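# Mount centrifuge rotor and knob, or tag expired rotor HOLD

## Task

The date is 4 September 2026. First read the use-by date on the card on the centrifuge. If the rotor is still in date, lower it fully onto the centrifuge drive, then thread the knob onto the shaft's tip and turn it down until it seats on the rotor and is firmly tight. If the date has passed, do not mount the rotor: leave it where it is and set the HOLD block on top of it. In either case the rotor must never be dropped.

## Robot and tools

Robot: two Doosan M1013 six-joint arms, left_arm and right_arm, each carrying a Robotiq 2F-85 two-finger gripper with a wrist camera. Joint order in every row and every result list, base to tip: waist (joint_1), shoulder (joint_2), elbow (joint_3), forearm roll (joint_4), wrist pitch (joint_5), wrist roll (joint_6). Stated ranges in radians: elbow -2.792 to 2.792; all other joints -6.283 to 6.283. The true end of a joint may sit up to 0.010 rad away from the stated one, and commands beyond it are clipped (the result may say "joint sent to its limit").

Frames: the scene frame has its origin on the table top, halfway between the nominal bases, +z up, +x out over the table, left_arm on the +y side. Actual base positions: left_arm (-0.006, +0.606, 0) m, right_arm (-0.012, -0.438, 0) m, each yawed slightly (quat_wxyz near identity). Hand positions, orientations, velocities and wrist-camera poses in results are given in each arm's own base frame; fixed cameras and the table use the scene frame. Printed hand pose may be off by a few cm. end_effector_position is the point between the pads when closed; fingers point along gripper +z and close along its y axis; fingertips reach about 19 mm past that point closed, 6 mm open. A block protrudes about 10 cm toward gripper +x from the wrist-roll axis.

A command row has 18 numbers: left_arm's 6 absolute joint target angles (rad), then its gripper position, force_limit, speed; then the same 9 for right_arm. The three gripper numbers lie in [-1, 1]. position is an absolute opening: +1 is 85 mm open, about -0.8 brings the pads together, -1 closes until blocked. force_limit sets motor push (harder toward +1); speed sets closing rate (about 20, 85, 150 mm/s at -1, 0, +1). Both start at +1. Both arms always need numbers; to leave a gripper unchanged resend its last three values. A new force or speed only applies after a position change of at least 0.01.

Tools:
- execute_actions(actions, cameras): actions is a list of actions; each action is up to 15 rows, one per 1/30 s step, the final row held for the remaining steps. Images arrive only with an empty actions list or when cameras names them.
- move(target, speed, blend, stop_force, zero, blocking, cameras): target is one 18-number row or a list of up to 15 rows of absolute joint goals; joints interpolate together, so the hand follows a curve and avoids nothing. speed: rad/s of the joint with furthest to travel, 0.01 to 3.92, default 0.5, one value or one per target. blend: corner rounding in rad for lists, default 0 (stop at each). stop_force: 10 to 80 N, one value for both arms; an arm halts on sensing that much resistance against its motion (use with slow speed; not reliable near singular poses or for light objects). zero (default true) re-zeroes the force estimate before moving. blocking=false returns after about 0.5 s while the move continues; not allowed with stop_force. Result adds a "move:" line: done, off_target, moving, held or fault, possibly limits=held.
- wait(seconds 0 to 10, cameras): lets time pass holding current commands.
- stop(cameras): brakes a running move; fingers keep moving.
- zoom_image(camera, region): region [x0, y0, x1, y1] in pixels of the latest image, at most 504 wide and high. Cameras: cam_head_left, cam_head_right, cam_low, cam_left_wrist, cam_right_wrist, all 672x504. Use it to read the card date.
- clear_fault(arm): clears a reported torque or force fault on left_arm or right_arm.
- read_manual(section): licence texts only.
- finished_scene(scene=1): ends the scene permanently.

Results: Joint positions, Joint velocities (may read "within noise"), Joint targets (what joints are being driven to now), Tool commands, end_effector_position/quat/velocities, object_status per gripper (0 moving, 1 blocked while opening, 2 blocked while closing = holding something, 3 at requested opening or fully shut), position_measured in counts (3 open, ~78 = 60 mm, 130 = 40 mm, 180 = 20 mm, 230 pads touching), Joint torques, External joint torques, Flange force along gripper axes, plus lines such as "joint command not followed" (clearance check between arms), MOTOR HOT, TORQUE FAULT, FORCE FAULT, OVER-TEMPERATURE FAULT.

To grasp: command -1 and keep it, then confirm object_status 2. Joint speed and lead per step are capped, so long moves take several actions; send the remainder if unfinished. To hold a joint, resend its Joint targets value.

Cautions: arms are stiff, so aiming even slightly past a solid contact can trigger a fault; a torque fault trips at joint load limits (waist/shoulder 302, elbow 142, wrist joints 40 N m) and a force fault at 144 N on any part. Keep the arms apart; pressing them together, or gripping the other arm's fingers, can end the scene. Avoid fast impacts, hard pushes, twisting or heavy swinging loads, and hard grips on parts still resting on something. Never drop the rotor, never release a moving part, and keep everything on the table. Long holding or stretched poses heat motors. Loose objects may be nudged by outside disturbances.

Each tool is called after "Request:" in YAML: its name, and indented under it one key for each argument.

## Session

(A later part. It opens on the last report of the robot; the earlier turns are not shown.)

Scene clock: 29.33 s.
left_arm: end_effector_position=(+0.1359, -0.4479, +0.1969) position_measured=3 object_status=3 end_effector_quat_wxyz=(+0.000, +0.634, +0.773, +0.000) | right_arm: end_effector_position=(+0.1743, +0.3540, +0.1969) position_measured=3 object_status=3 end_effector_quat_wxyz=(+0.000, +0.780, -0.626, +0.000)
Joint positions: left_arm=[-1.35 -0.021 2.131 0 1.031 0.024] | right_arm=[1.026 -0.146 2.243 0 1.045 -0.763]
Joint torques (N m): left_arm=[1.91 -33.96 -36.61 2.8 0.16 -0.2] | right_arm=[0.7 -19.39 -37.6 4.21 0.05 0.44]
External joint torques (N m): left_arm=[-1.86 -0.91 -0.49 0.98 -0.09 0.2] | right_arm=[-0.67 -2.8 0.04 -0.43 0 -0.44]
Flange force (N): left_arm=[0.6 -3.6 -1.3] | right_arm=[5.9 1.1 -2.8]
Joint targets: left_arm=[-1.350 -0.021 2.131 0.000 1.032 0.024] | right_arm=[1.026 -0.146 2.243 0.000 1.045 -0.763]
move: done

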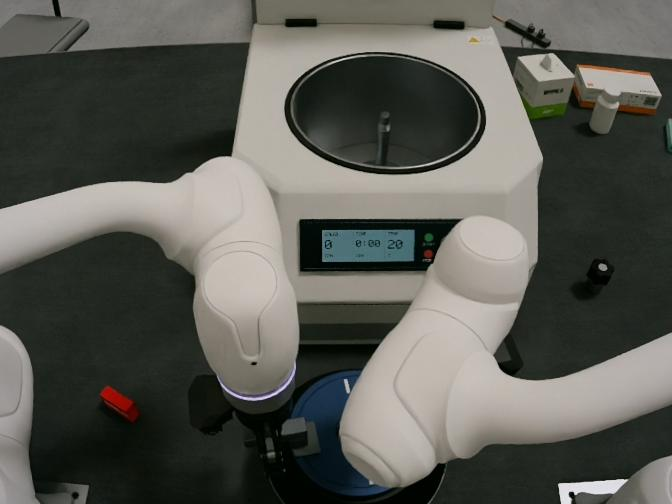

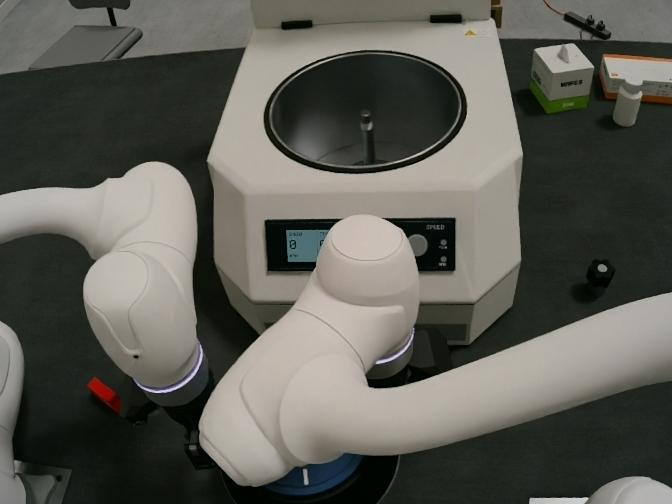

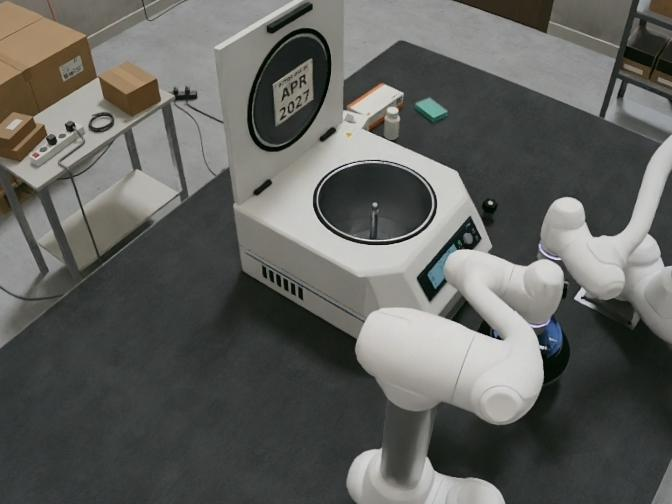

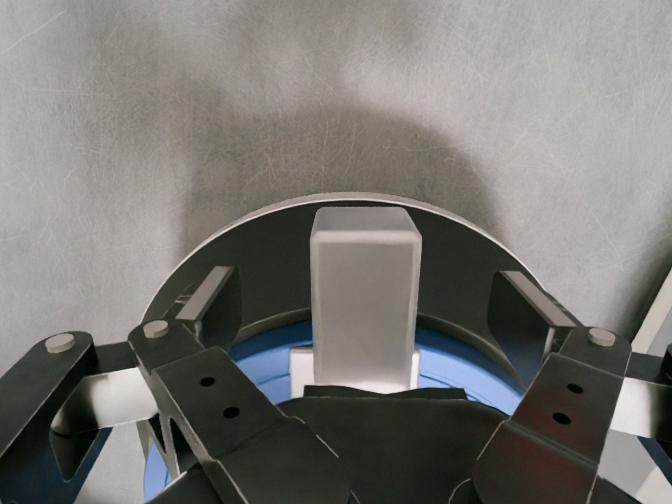

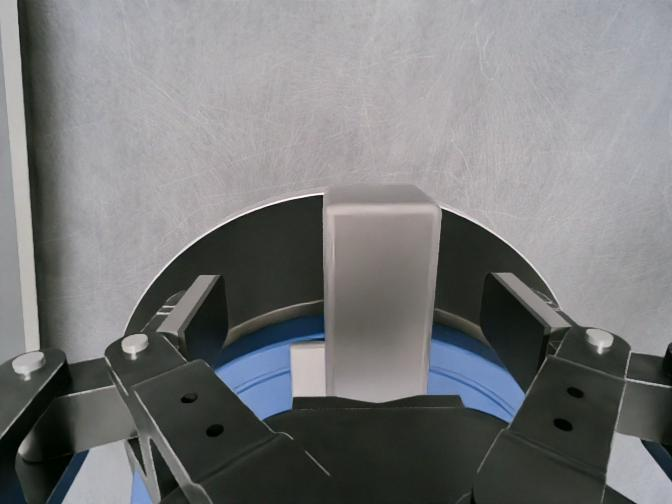

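Request:
move:
  target: [-1.35,-0.0414,2.1052,0,1.0778,0.024,1,1,1,1.0257,-0.1679,2.2152,0,1.0943,-0.7626,1,1,1]
  speed: 0.15
  cameras: ["cam_left_wrist","cam_right_wrist","cam_head_left","cam_low"]

Request:
zoom_image:
  camera: "cam_head_left"
  region: [180, 340, 480, 504]

Request:
zoom_image:
  camera: "cam_left_wrist"
  region: [160, 160, 560, 440]

Scene clock: 30.87 s.
left_arm: end_effector_position=(+0.1359, -0.4479, +0.2190) position_measured=3 object_status=3 end_effector_quat_wxyz=(+0.000, +0.634, +0.773, +0.000) | right_arm: end_effector_position=(+0.1743, +0.3540, +0.2190) position_measured=3 object_status=3 end_effector_quat_wxyz=(+0.000, +0.780, -0.626, +0.000)
Joint positions: left_arm=[-1.35 -0.041 2.105 0 1.078 0.024] | right_arm=[1.026 -0.168 2.215 0 1.094 -0.763]
Joint torques (N m): left_arm=[1.68 -33.36 -37.83 2.98 0.15 -0.21] | right_arm=[0.62 -18.37 -38.76 4.27 0.03 0.49]
External joint torques (N m): left_arm=[-1.6 -0.34 -0.33 0.91 -0.09 0.21] | right_arm=[-0.55 -2.53 0.4 -0.41 0.03 -0.49]
Flange force (N): left_arm=[0.0 -3.0 -0.5] | right_arm=[5.8 1.3 -1.9]
Joint targets: left_arm=[-1.350 -0.041 2.105 0.000 1.078 0.024] | right_arm=[1.026 -0.168 2.215 0.000 1.094 -0.763]
move: done
Images, in order (width x height): cam_head_left 672x504, cam_low 672x504, cam_left_wrist 672x504, cam_right_wrist 672x504.

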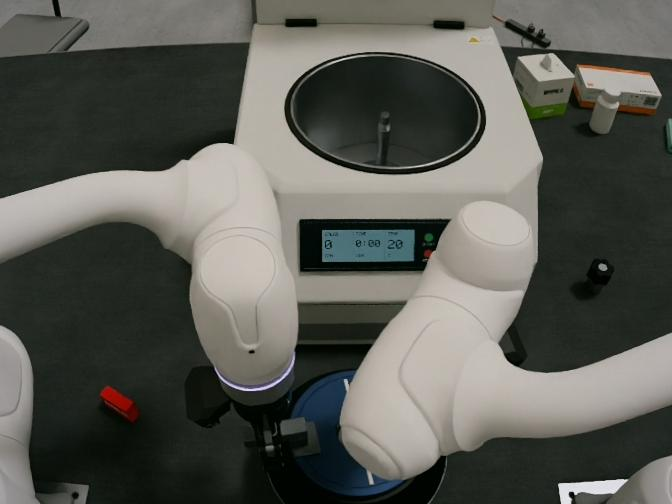

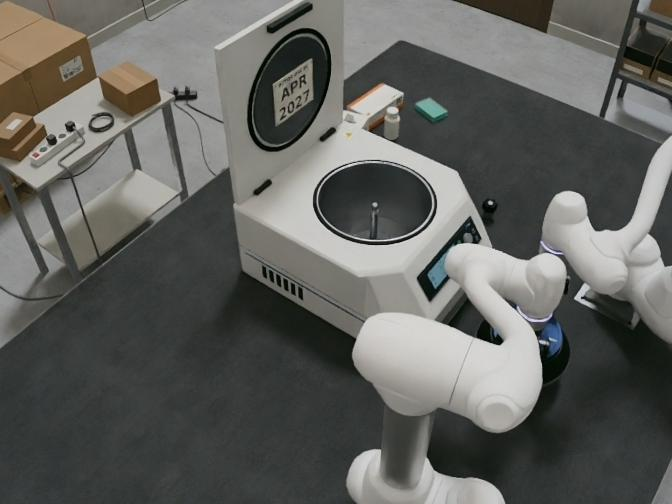

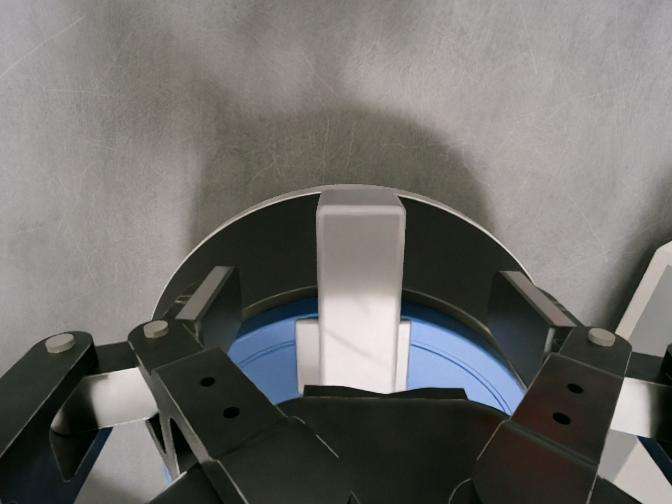

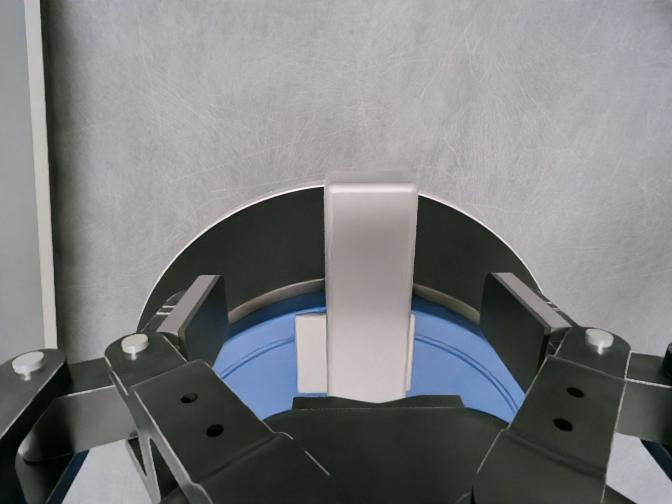

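Scaled by 1.680 from the camera's 672x504 image, which has a finer 960x720 frame.

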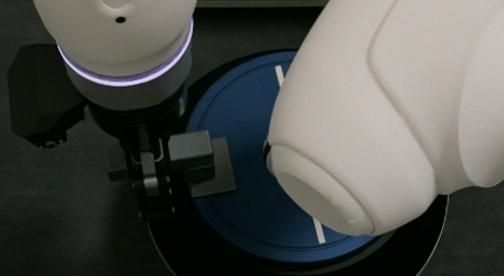

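Scaled by 1.260 from the camera's 672x504 image, which has a finer 960x720 frame.

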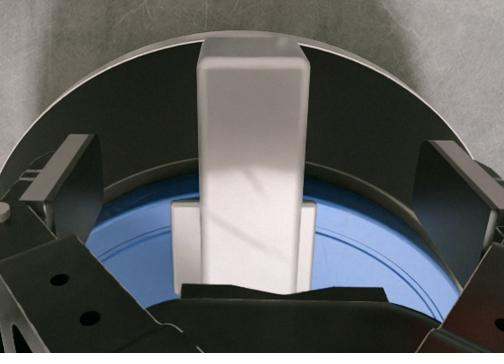

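Request:
move:
  target:
    - [-1.3532,-0.0414,2.1052,0,1.0778,0.0208,1,1,1,1.0257,-0.1679,2.2152,0,1.0943,-0.7626,1,1,1]
    - [-1.3532,-0.0414,2.1052,0,1.0778,0.0208,-1,0,-1,1.0257,-0.1679,2.2152,0,1.0943,-0.7626,-1,0,-1]
  speed: 0.15
  cameras: ["cam_left_wrist","cam_right_wrist"]

Scene clock: 36.43 s.
left_arm: end_effector_position=(+0.1344, -0.4483, +0.2191) position_measured=171 object_status=0 end_effector_quat_wxyz=(+0.000, +0.634, +0.773, +0.000) | right_arm: end_effector_position=(+0.1743, +0.3540, +0.2190) position_measured=172 object_status=0 end_effector_quat_wxyz=(+0.000, +0.780, -0.626, +0.000)
Joint positions: left_arm=[-1.353 -0.041 2.105 0 1.078 0.021] | right_arm=[1.026 -0.168 2.215 0 1.094 -0.763]
Joint torques (N m): left_arm=[3.66 -21.24 -28.79 5.02 -1.59 0.71] | right_arm=[-5.09 -3.41 -32.19 1.75 -5.85 1.01]
External joint torques (N m): left_arm=[-3.75 -12.41 -9.42 -1.13 1.66 -0.71] | right_arm=[5.14 -17.39 -6.18 2.11 5.91 -1.01]
Flange force (N): left_arm=[5.7 -10.1 -25.7] | right_arm=[12.0 23.0 -37.0]
Joint targets: left_arm=[-1.353 -0.041 2.105 0.000 1.078 0.021] | right_arm=[1.026 -0.168 2.215 0.000 1.094 -0.763]
move: done
Images, in order (width x height): cam_left_wrist 672x504, cam_right_wrist 672x504.

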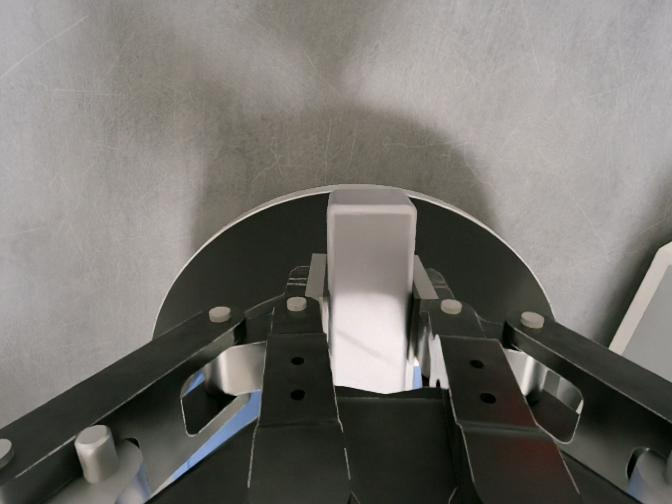

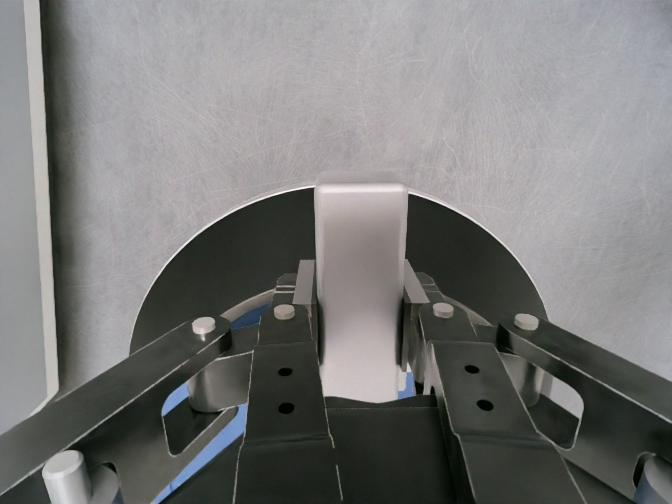

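Request:
move:
  target:
    - [-1.3532,-0.0414,2.1052,0,1.0778,0.0208,1,0,-0.5,1.0257,-0.1679,2.2152,0,1.0943,-0.7626,1,0,-0.5]
    - [-1.326,-0.1219,1.9267,0,1.3368,0.058,1,0,-0.5,1.0474,-0.2182,2.0042,0,1.3556,-0.7165,1,0,-0.5]
    - [-0.74,0.6456,0.7623,0,1.7337,3.0956,1,0,-0.5,1.0474,-0.2182,2.0042,0,1.3556,-0.7165,1,0,-0.5]
  speed: [0.2,0.3,0.9]
  cameras: ["all"]

Scene clock: 45.60 s.
left_arm: end_effector_position=(+0.7061, -0.5980, +0.4500) position_measured=3 object_status=3 end_effector_quat_wxyz=(+0.000, +0.940, -0.340, +0.000) | right_arm: end_effector_position=(+0.1760, +0.3740, +0.3501) position_measured=3 object_status=3 end_effector_quat_wxyz=(+0.000, +0.772, -0.636, +0.000)
Joint positions: left_arm=[-0.74 0.646 0.762 0 1.734 3.096] | right_arm=[1.047 -0.218 2.004 0 1.356 -0.716]
Joint torques (N m): left_arm=[1.17 -107.2 -42.4 3.39 0.12 -0.18] | right_arm=[0.86 -16.83 -42.47 4.64 -0.02 0.48]
External joint torques (N m): left_arm=[-1.49 0.12 -0.6 0.97 -0.21 0.18] | right_arm=[-0.83 -2.43 0.31 -0.4 0.08 -0.48]
Flange force (N): left_arm=[2.2 1.4 -1.1] | right_arm=[5.9 0.4 -0.6]
Joint targets: left_arm=[-0.740 0.646 0.762 0.000 1.734 3.096] | right_arm=[1.047 -0.218 2.004 0.000 1.356 -0.716]
move: done

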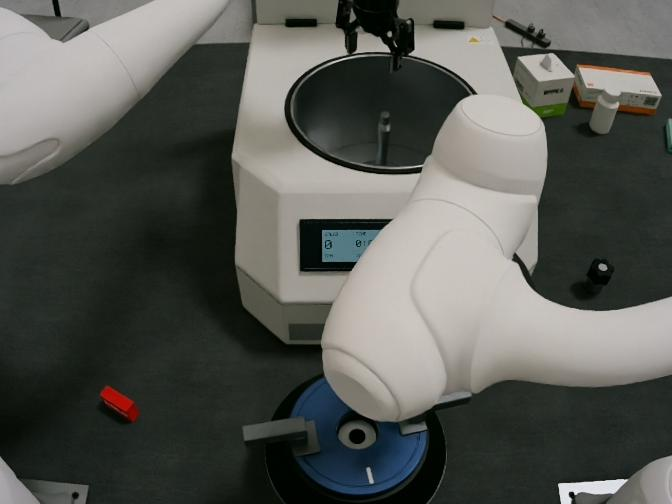

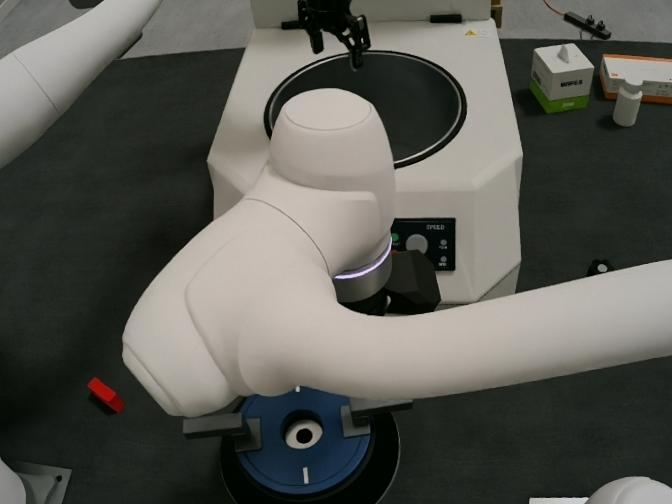

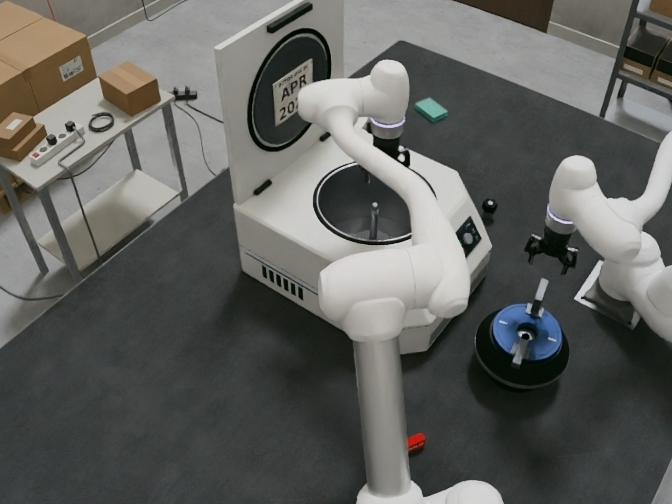

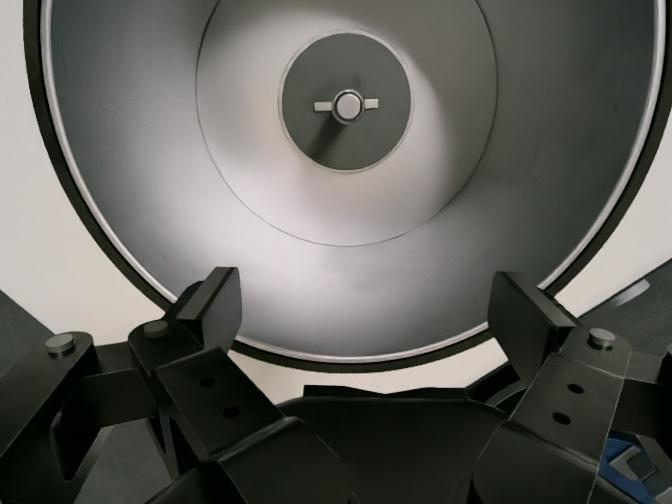

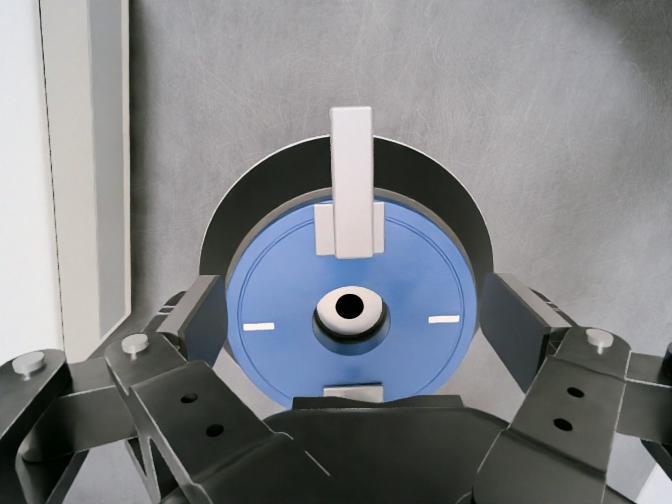

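Request:
zoom_image:
  camera: "cam_left_wrist"
  region: [270, 20, 430, 180]

Request:
zoom_image:
  camera: "cam_low"
  region: [460, 270, 590, 400]

Request:
zoom_image:
  camera: "cam_right_wrist"
  region: [180, 90, 520, 430]

Scaled by 3.150 from the camera's 672x504 image, which has a finer 960x720 frame.

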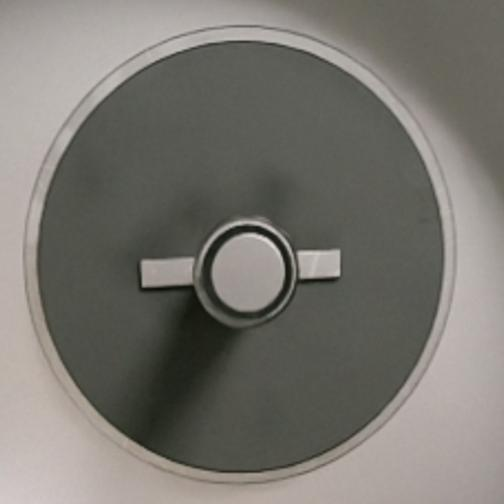

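Scaled by 3.877 from the camera's 672x504 image, which has a finer 960x720 frame.

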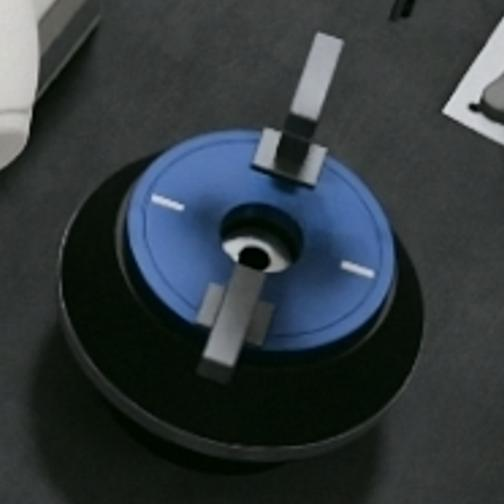

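Scaled by 1.482 from the camera's 672x504 image, which has a finer 960x720 frame.

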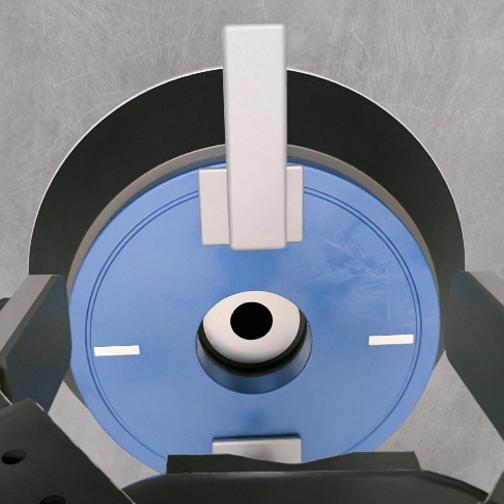

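Request:
move:
  target:
    - [-1.326,-0.1219,1.9267,0,1.3368,0.058,1,0,-0.5,1.0474,-0.2182,2.0042,0,1.3556,-0.7165,1,0,-0.5]
    - [-1.326,-0.1219,1.9267,0,1.3368,0.058,1,0,-0.5,0.4569,0.3883,1.1610,0,1.5923,-3.196,1,0,-0.5]
  speed: 0.9
  cameras: ["cam_head_left","cam_low","cam_right_wrist","cam_left_wrist"]

Request:
zoom_image:
  camera: "cam_right_wrist"
  region: [250, 20, 410, 180]

Request:
zoom_image:
  camera: "cam_left_wrist"
  region: [180, 90, 520, 430]

Scene clock: 51.07 s.
left_arm: end_effector_position=(+0.1470, -0.4460, +0.3499) position_measured=3 object_status=3 end_effector_quat_wxyz=(+0.000, +0.638, +0.770, +0.000) | right_arm: end_effector_position=(+0.2197, +0.3961, +0.3701) position_measured=3 object_status=3 end_effector_quat_wxyz=(+0.000, +0.829, -0.560, +0.000)
Joint positions: left_arm=[-1.326 -0.122 1.927 0 1.337 0.058] | right_arm=[0.988 -0.157 1.92 0 1.379 -0.965]
Joint torques (N m): left_arm=[2.11 -28.64 -41.81 3.37 0.18 -0.16] | right_arm=[0.74 -23.5 -42.69 4.61 -0.03 0.5]
External joint torques (N m): left_arm=[-2.21 -0.45 -0.43 0.94 -0.12 0.16] | right_arm=[-0.75 -2.41 0.11 -0.34 0.07 -0.5]
Flange force (N): left_arm=[-0.2 -4.4 -0.6] | right_arm=[5.0 1.7 -0.7]
Joint targets: left_arm=[-1.326 -0.122 1.927 0.000 1.337 0.058] | right_arm=[0.988 -0.157 1.920 0.000 1.379 -0.965]
move: held (right_arm; a check stopped the path); path passed 1 of 2 targets; limits=held; right_arm: the wrist roll is farthest, 2.231 rad from its target
joint command not followed: on one or more control steps a check withheld the commanded joint targets of the right arm, and it was not sent them on those steps.
cause: the commanded joint targets, or the way to them, would bring a part of the robot too close to another arm (a part of this arm just beyond the forearm roll and a part of the left arm just beyond the wrist pitch, 16 mm apart when this arm was first held).
Images, in order (width x height): cam_head_left 672x504, cam_low 672x504, cam_left_wrist 672x504, cam_right_wrist 672x504.

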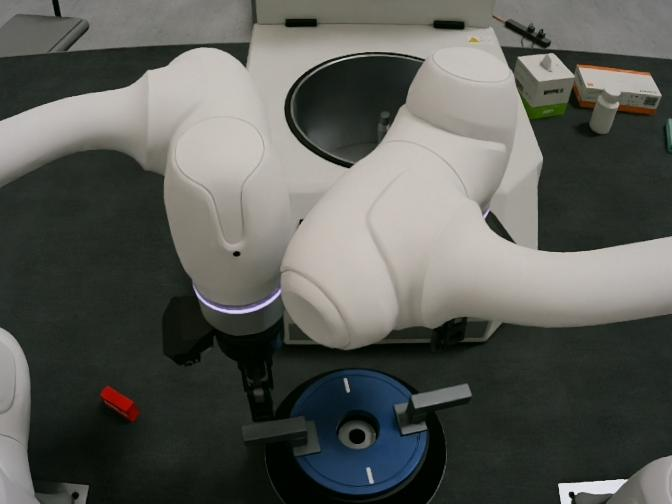

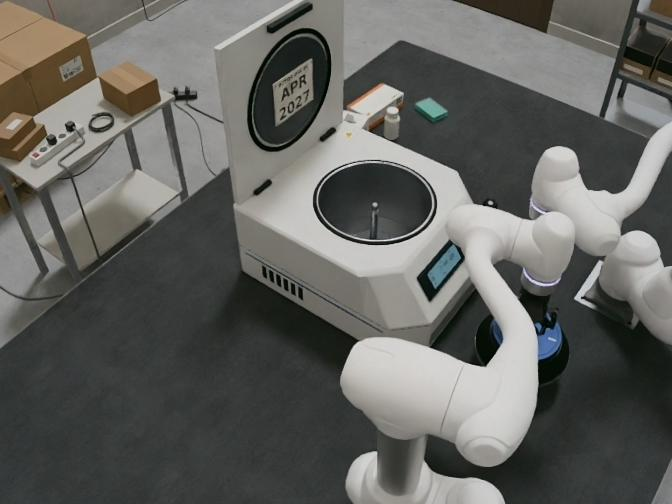

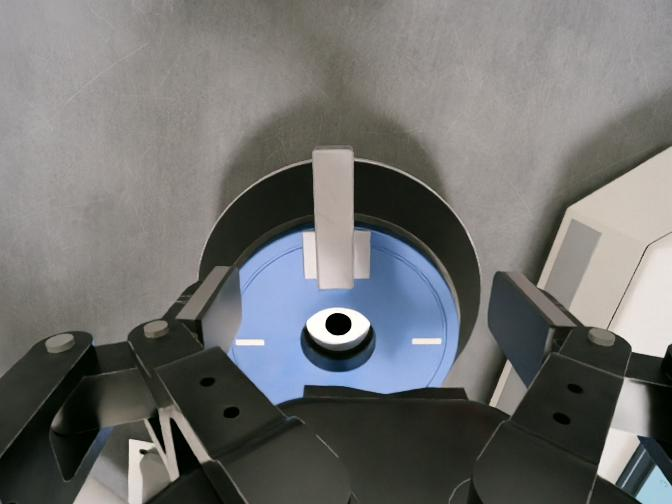

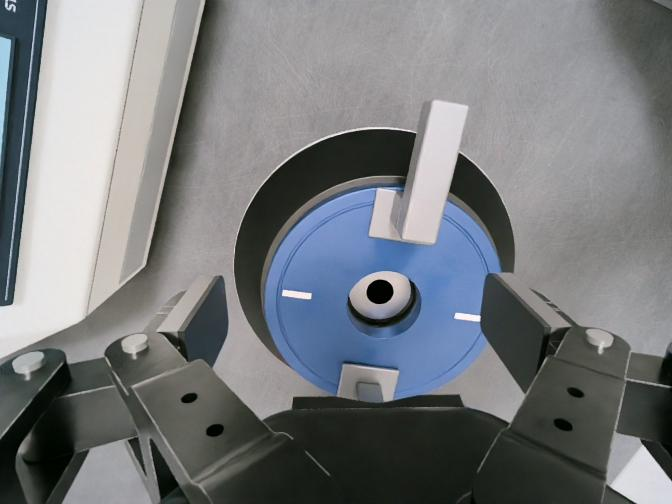

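Scaled by 3.150 from the camera's 672x504 image, which has a finer 960x720 frame.

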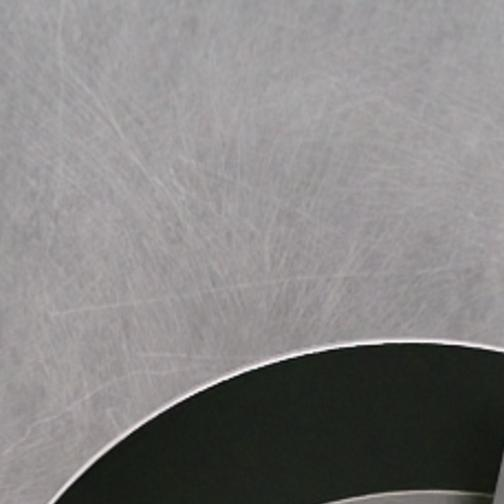

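Scaled by 1.482 from the camera's 672x504 image, which has a finer 960x720 frame.

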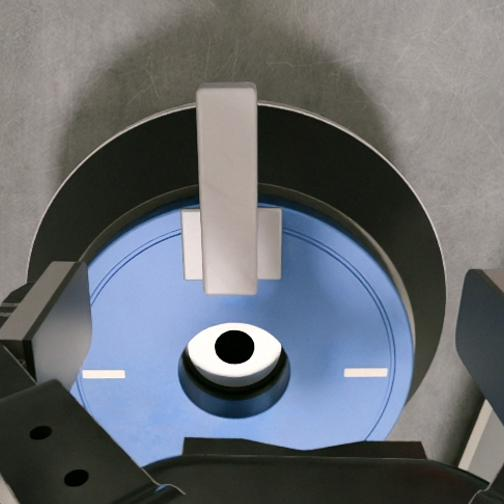

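Request:
move:
  target:
    - [-0.7,-0.1219,1.9267,0,1.3368,0.058,1,0,-0.5,0.988,-0.157,1.92,0,1.379,-0.965,1,0,-0.5]
    - [-0.7,-0.1219,1.9267,0,1.3368,0.058,1,0,-0.5,0.4569,0.3883,1.1610,0,1.5923,-3.196,1,0,-0.5]
  speed: 0.9
  cameras: ["cam_head_left","cam_low","cam_right_wrist","cam_left_wrist"]

Request:
zoom_image:
  camera: "cam_right_wrist"
  region: [250, 20, 410, 180]

Scene clock: 55.33 s.
left_arm: end_effector_position=(+0.3805, -0.2753, +0.3499) position_measured=3 object_status=3 end_effector_quat_wxyz=(+0.000, +0.370, +0.929, +0.000) | right_arm: end_effector_position=(+0.6970, +0.3811, +0.4500) position_measured=3 object_status=3 end_effector_quat_wxyz=(+0.000, +0.968, +0.253, +0.000)
Joint positions: left_arm=[-0.7 -0.122 1.927 0 1.337 0.058] | right_arm=[0.457 0.388 1.161 0 1.592 -3.196]
Joint torques (N m): left_arm=[1.97 -28.73 -41.8 3.28 0.18 -0.19] | right_arm=[0.42 -79.5 -43.59 4.83 -0.18 0.47]
External joint torques (N m): left_arm=[-1.94 -0.48 -0.44 1.02 -0.12 0.19] | right_arm=[-0.59 -3.3 0.49 -0.45 0.09 -0.47]
Flange force (N): left_arm=[-0.1 -3.8 -0.6] | right_arm=[-7.0 1.3 0.9]
Joint targets: left_arm=[-0.700 -0.122 1.927 0.000 1.337 0.058] | right_arm=[0.457 0.388 1.161 0.000 1.592 -3.196]
move: done
Images, in order (width x height): cam_head_left 672x504, cam_low 672x504, cam_left_wrist 672x504, cam_right_wrist 672x504.

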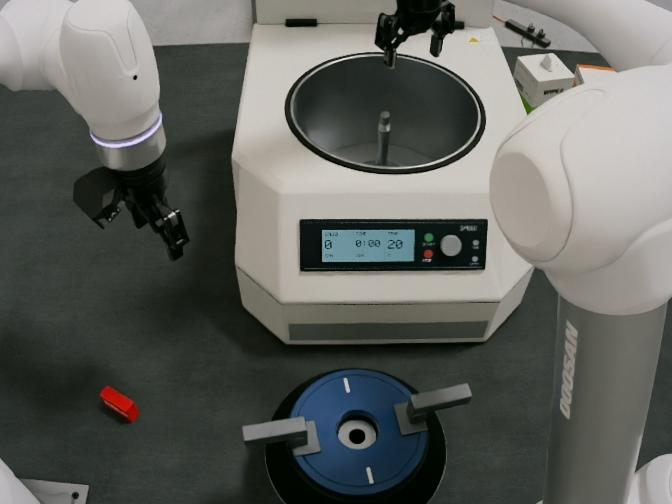

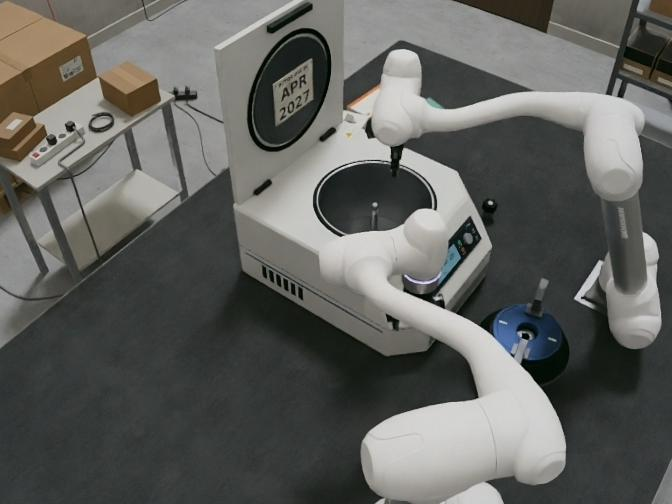

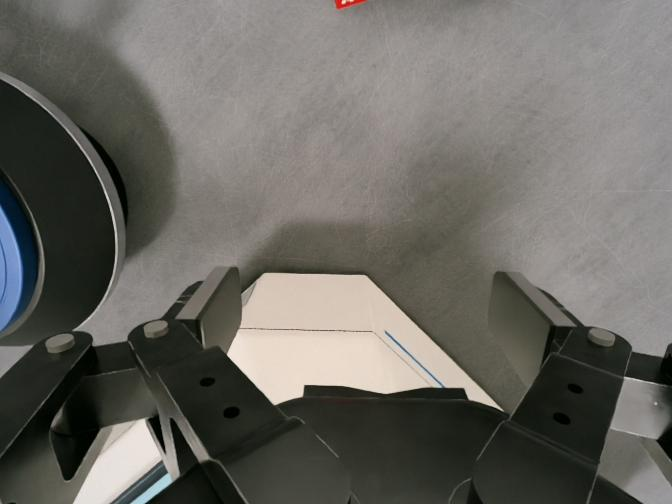

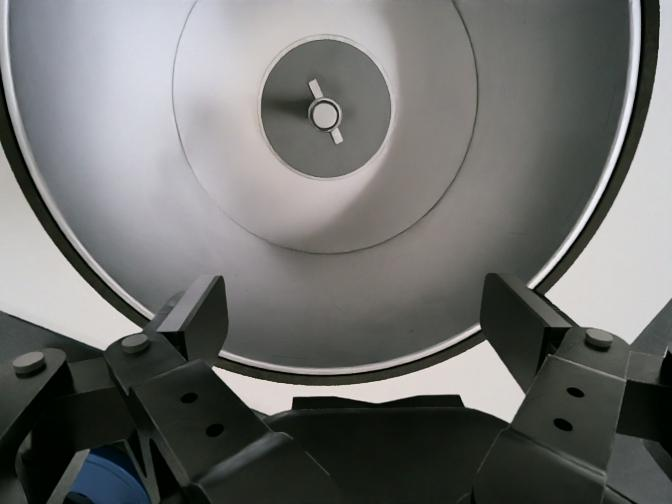

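Scaled by 3.150 from the camera's 672x504 image, which has a finer 960x720 frame.

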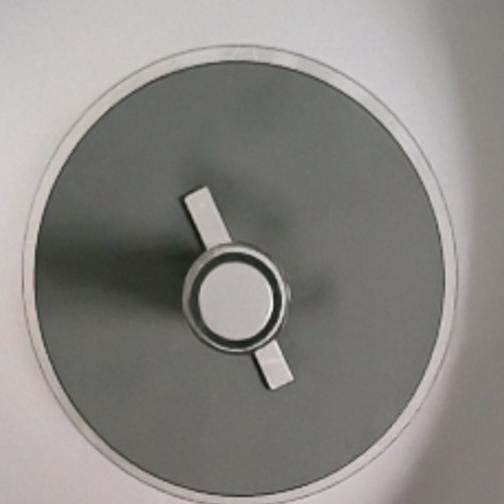

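Request:
move:
  target: [-0.7,-0.1219,1.9267,0,1.3368,0.058,1,0,-0.5,1.2771,-0.0131,1.7710,0,1.3837,-0.5112,1,0,-0.5]
  speed: 0.9
  cameras: ["cam_right_wrist","cam_low"]

Request:
zoom_image:
  camera: "cam_right_wrist"
  region: [250, 20, 410, 180]

Scene clock: 62.27 s.
left_arm: end_effector_position=(+0.3805, -0.2753, +0.3499) position_measured=3 object_status=3 end_effector_quat_wxyz=(+0.000, +0.370, +0.929, +0.000) | right_arm: end_effector_position=(+0.1236, +0.5279, +0.3801) position_measured=3 object_status=3 end_effector_quat_wxyz=(+0.000, +0.780, -0.626, +0.000)
Joint positions: left_arm=[-0.7 -0.122 1.927 0 1.337 0.058] | right_arm=[1.277 -0.013 1.771 0 1.384 -0.511]
Joint torques (N m): left_arm=[2.09 -28.7 -41.76 3.33 0.23 -0.15] | right_arm=[0.57 -38.08 -42.63 4.7 -0.03 0.48]
External joint torques (N m): left_arm=[-2.04 -0.43 -0.33 0.96 -0.16 0.15] | right_arm=[-0.52 -3.43 0 -0.4 0.09 -0.48]
Flange force (N): left_arm=[0.0 -4.0 -0.4] | right_arm=[5.9 0.8 -1.2]
Joint targets: left_arm=[-0.700 -0.122 1.927 0.000 1.337 0.058] | right_arm=[1.277 -0.013 1.771 0.000 1.384 -0.511]
move: done
Images, in order (width x height): cam_low 672x504, cam_right_wrist 672x504.

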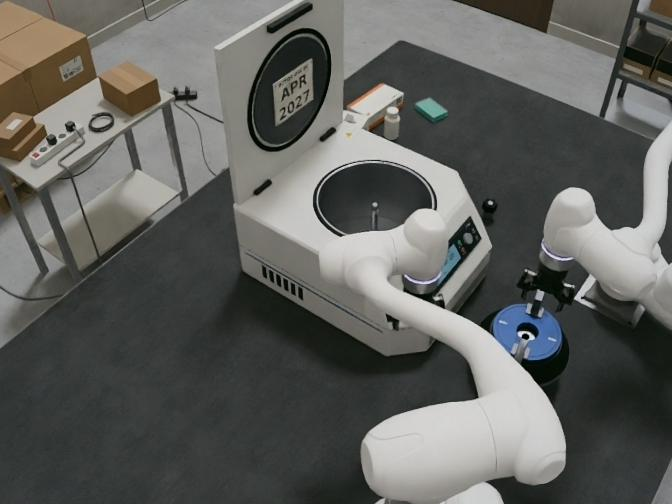

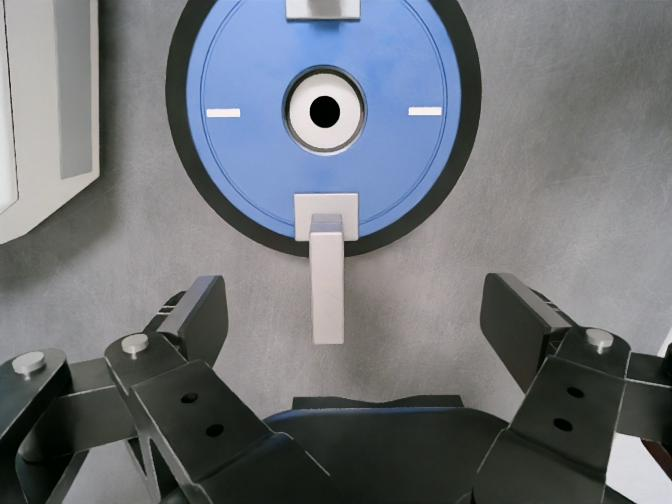

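Scaled by 3.150 from the camera's 672x504 image, which has a finer 960x720 frame.

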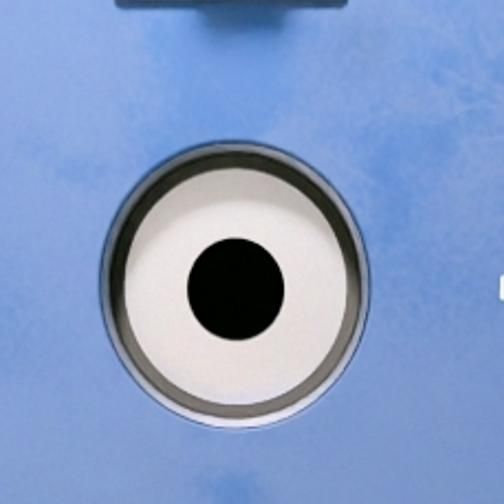

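Request:
move:
  target:
    - [-0.7,-0.1219,1.9267,0,1.3368,0.058,1,0,-0.5,0.1,-0.0131,1.7710,0,1.3837,-0.5112,1,0,-0.5]
    - [-1.3425,0.1661,1.5764,0,1.3991,0.0315,1,0,-0.5,0.1,-0.0131,1.7710,0,1.3837,-0.5112,1,0,-0.5]
  speed: 0.9
  cameras: ["cam_left_wrist","cam_head_left"]

Request:
zoom_image:
  camera: "cam_left_wrist"
  region: [250, 20, 410, 180]

Request:
zoom_image:
  camera: "cam_left_wrist"
  region: [160, 0, 500, 340]

Scene clock: 67.37 s.
left_arm: end_effector_position=(+0.1816, -0.6285, +0.3801) position_measured=3 object_status=3 end_effector_quat_wxyz=(+0.000, +0.634, +0.773, +0.000) | right_arm: end_effector_position=(+0.5350, +0.0883, +0.3801) position_measured=3 object_status=3 end_effector_quat_wxyz=(+0.000, -0.301, +0.954, +0.000)
Joint positions: left_arm=[-1.342 0.166 1.576 0 1.399 0.032] | right_arm=[0.1 -0.013 1.771 0 1.384 -0.511]
Joint torques (N m): left_arm=[1.74 -59.58 -42.35 3.38 0.21 -0.25] | right_arm=[0.8 -38.14 -42.66 4.65 0.01 0.46]
External joint torques (N m): left_arm=[-1.84 -0.72 -0.48 0.97 -0.15 0.25] | right_arm=[-0.86 -2.91 0.16 -0.37 0.05 -0.46]
Flange force (N): left_arm=[0.2 -2.5 -0.7] | right_arm=[5.7 0.0 -0.7]
Joint targets: left_arm=[-1.343 0.166 1.576 0.000 1.399 0.032] | right_arm=[0.100 -0.013 1.771 0.000 1.384 -0.511]
move: done
Images, in order (width x height): cam_head_left 672x504, cam_left_wrist 672x504.

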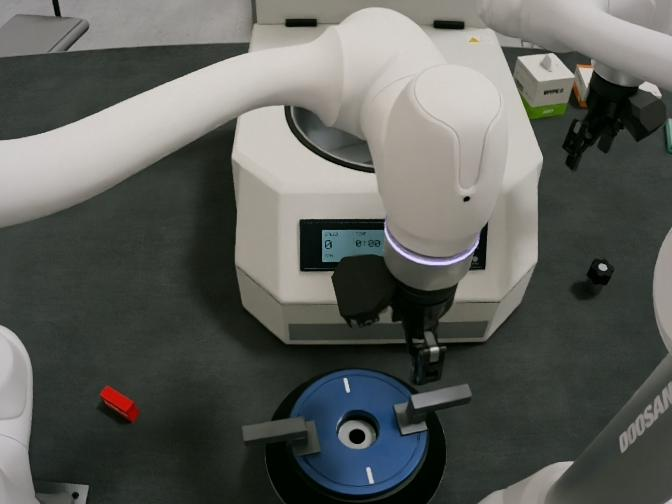

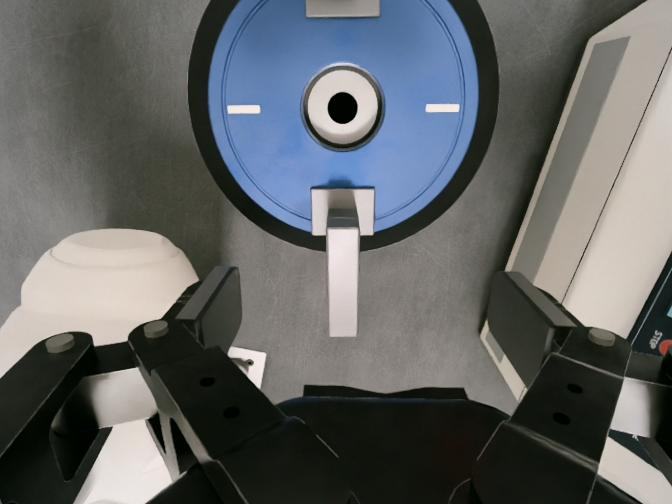

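Scaled by 3.150 from the camera's 672x504 image, which has a finer 960x720 frame.

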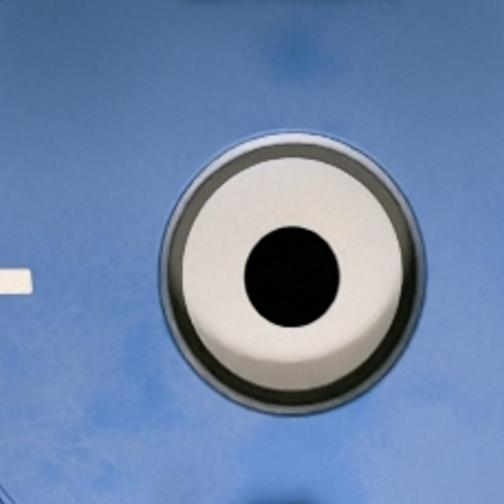

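Scaled by 1.482 from the camera's 672x504 image, which has a finer 960x720 frame.

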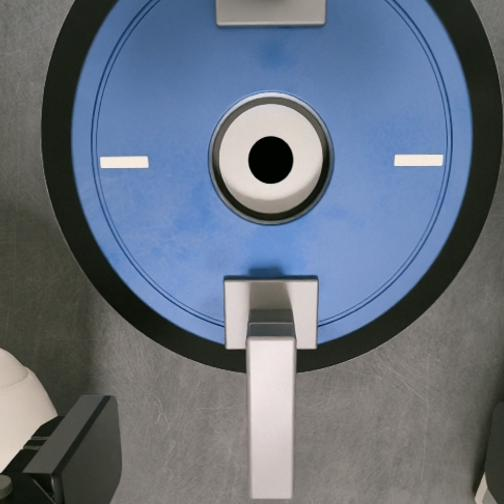

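Request:
move:
  target:
    - [-1.3532,-0.1003,2.0008,0,1.2411,0.0208,1,0,-0.5,-0.135,0.0956,1.3518,0,1.6942,-1.728,1,0,-0.5]
    - [-1.3532,-0.1003,2.0008,0,1.2411,0.0208,1,0,-0.5,1.0257,-0.2276,2.1040,0,1.2652,-0.7626,1,0,-0.5]
    - [-1.3532,-0.0414,2.1052,0,1.0778,0.0208,1,0,-0.5,1.0257,-0.1679,2.2152,0,1.0943,-0.7626,1,0,-0.5]
  speed: [0.8,0.8,0.2]
  cameras: ["cam_left_wrist","cam_right_wrist"]

Scene clock: 75.10 s.
left_arm: end_effector_position=(+0.1344, -0.4483, +0.2190) position_measured=3 object_status=3 end_effector_quat_wxyz=(+0.000, +0.634, +0.773, +0.000) | right_arm: end_effector_position=(+0.1743, +0.3541, +0.2190) position_measured=3 object_status=3 end_effector_quat_wxyz=(+0.000, +0.780, -0.626, +0.000)
Joint positions: left_arm=[-1.353 -0.041 2.105 0 1.078 0.021] | right_arm=[1.026 -0.168 2.215 0 1.094 -0.763]
Joint torques (N m): left_arm=[1.85 -33.02 -37.72 2.93 0.15 -0.24] | right_arm=[0.7 -18.36 -38.66 4.26 0.02 0.45]
External joint torques (N m): left_arm=[-1.86 -0.66 -0.48 0.97 -0.08 0.24] | right_arm=[-0.68 -2.32 0.39 -0.41 0.04 -0.45]
Flange force (N): left_arm=[0.2 -3.5 -1.0] | right_arm=[5.7 0.9 -1.7]
Joint targets: left_arm=[-1.353 -0.041 2.105 0.000 1.078 0.021] | right_arm=[1.026 -0.168 2.215 0.000 1.094 -0.763]
move: done
Images, in order (width x height): cam_left_wrist 672x504, cam_right_wrist 672x504.

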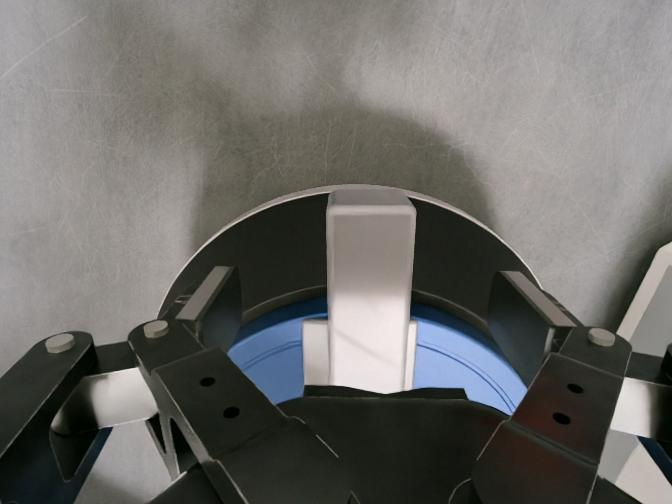

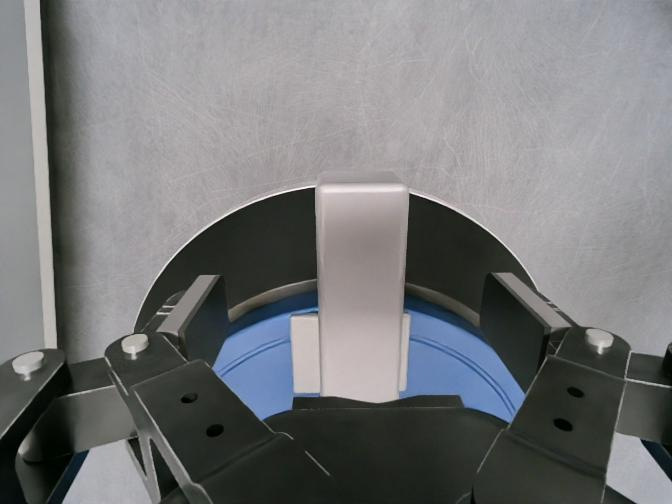

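Request:
move:
  target: [-1.3532,-0.0414,2.1052,0,1.0778,0.0208,-1,0,-1,1.0257,-0.1679,2.2152,0,1.0943,-0.7626,-1,0,-1]
  speed: 0.15

Request:
wait:
  seconds: 0.5

Scene clock: 82.37 s.
left_arm: end_effector_position=(+0.1345, -0.4483, +0.2190) position_measured=171 object_status=0 end_effector_quat_wxyz=(+0.000, +0.634, +0.773, +0.000) | right_arm: end_effector_position=(+0.1743, +0.3540, +0.2190) position_measured=172 object_status=0 end_effector_quat_wxyz=(+0.000, +0.780, -0.626, +0.000)
Joint positions: left_arm=[-1.353 -0.041 2.105 0 1.078 0.021] | right_arm=[1.026 -0.168 2.215 0 1.094 -0.763]
Joint torques (N m): left_arm=[4.5 -25.57 -33.84 5.41 -1.45 0.73] | right_arm=[-4.99 -6.77 -34.01 1.8 -4.65 0.97]
External joint torques (N m): left_arm=[-4.55 -8.07 -4.31 -1.52 1.52 -0.73] | right_arm=[5.02 -14.15 -4.61 2.08 4.69 -0.97]
Flange force (N): left_arm=[6.5 -11.9 -15.4] | right_arm=[9.0 20.4 -29.4]
Joint targets: left_arm=[-1.353 -0.041 2.105 0.000 1.078 0.021] | right_arm=[1.026 -0.168 2.215 0.000 1.094 -0.763]
move: done

Scene clock: 82.87 s.
left_arm: end_effector_position=(+0.1345, -0.4483, +0.2190) position_measured=171 object_status=2 end_effector_quat_wxyz=(+0.000, +0.634, +0.773, +0.000) | right_arm: end_effector_position=(+0.1743, +0.3540, +0.2190) position_measured=172 object_status=2 end_effector_quat_wxyz=(+0.000, +0.780, -0.626, +0.000)
Joint positions: left_arm=[-1.353 -0.041 2.105 0 1.078 0.021] | right_arm=[1.026 -0.168 2.215 0 1.094 -0.763]
Joint torques (N m): left_arm=[4.5 -26.16 -33.83 5.36 -1.43 0.75] | right_arm=[-4.76 -6.7 -34.17 1.82 -4.68 0.95]
External joint torques (N m): left_arm=[-4.64 -7.47 -4.41 -1.47 1.49 -0.75] | right_arm=[4.77 -14.06 -4.4 2.05 4.72 -0.95]
Flange force (N): left_arm=[5.3 -12.1 -15.0] | right_arm=[9.5 20.0 -29.1]
Joint targets: left_arm=[-1.353 -0.041 2.105 0.000 1.078 0.021] | right_arm=[1.026 -0.168 2.215 0.000 1.094 -0.763]
Tool commands: left_gripper/position=-1.0 left_gripper/force_limit=+0.0 left_gripper/speed=-1.0 right_gripper/position=-1.0 right_gripper/force_limit=+0.0 right_gripper/speed=-1.0
wait: 0.50 s; at rest by 0.17 s


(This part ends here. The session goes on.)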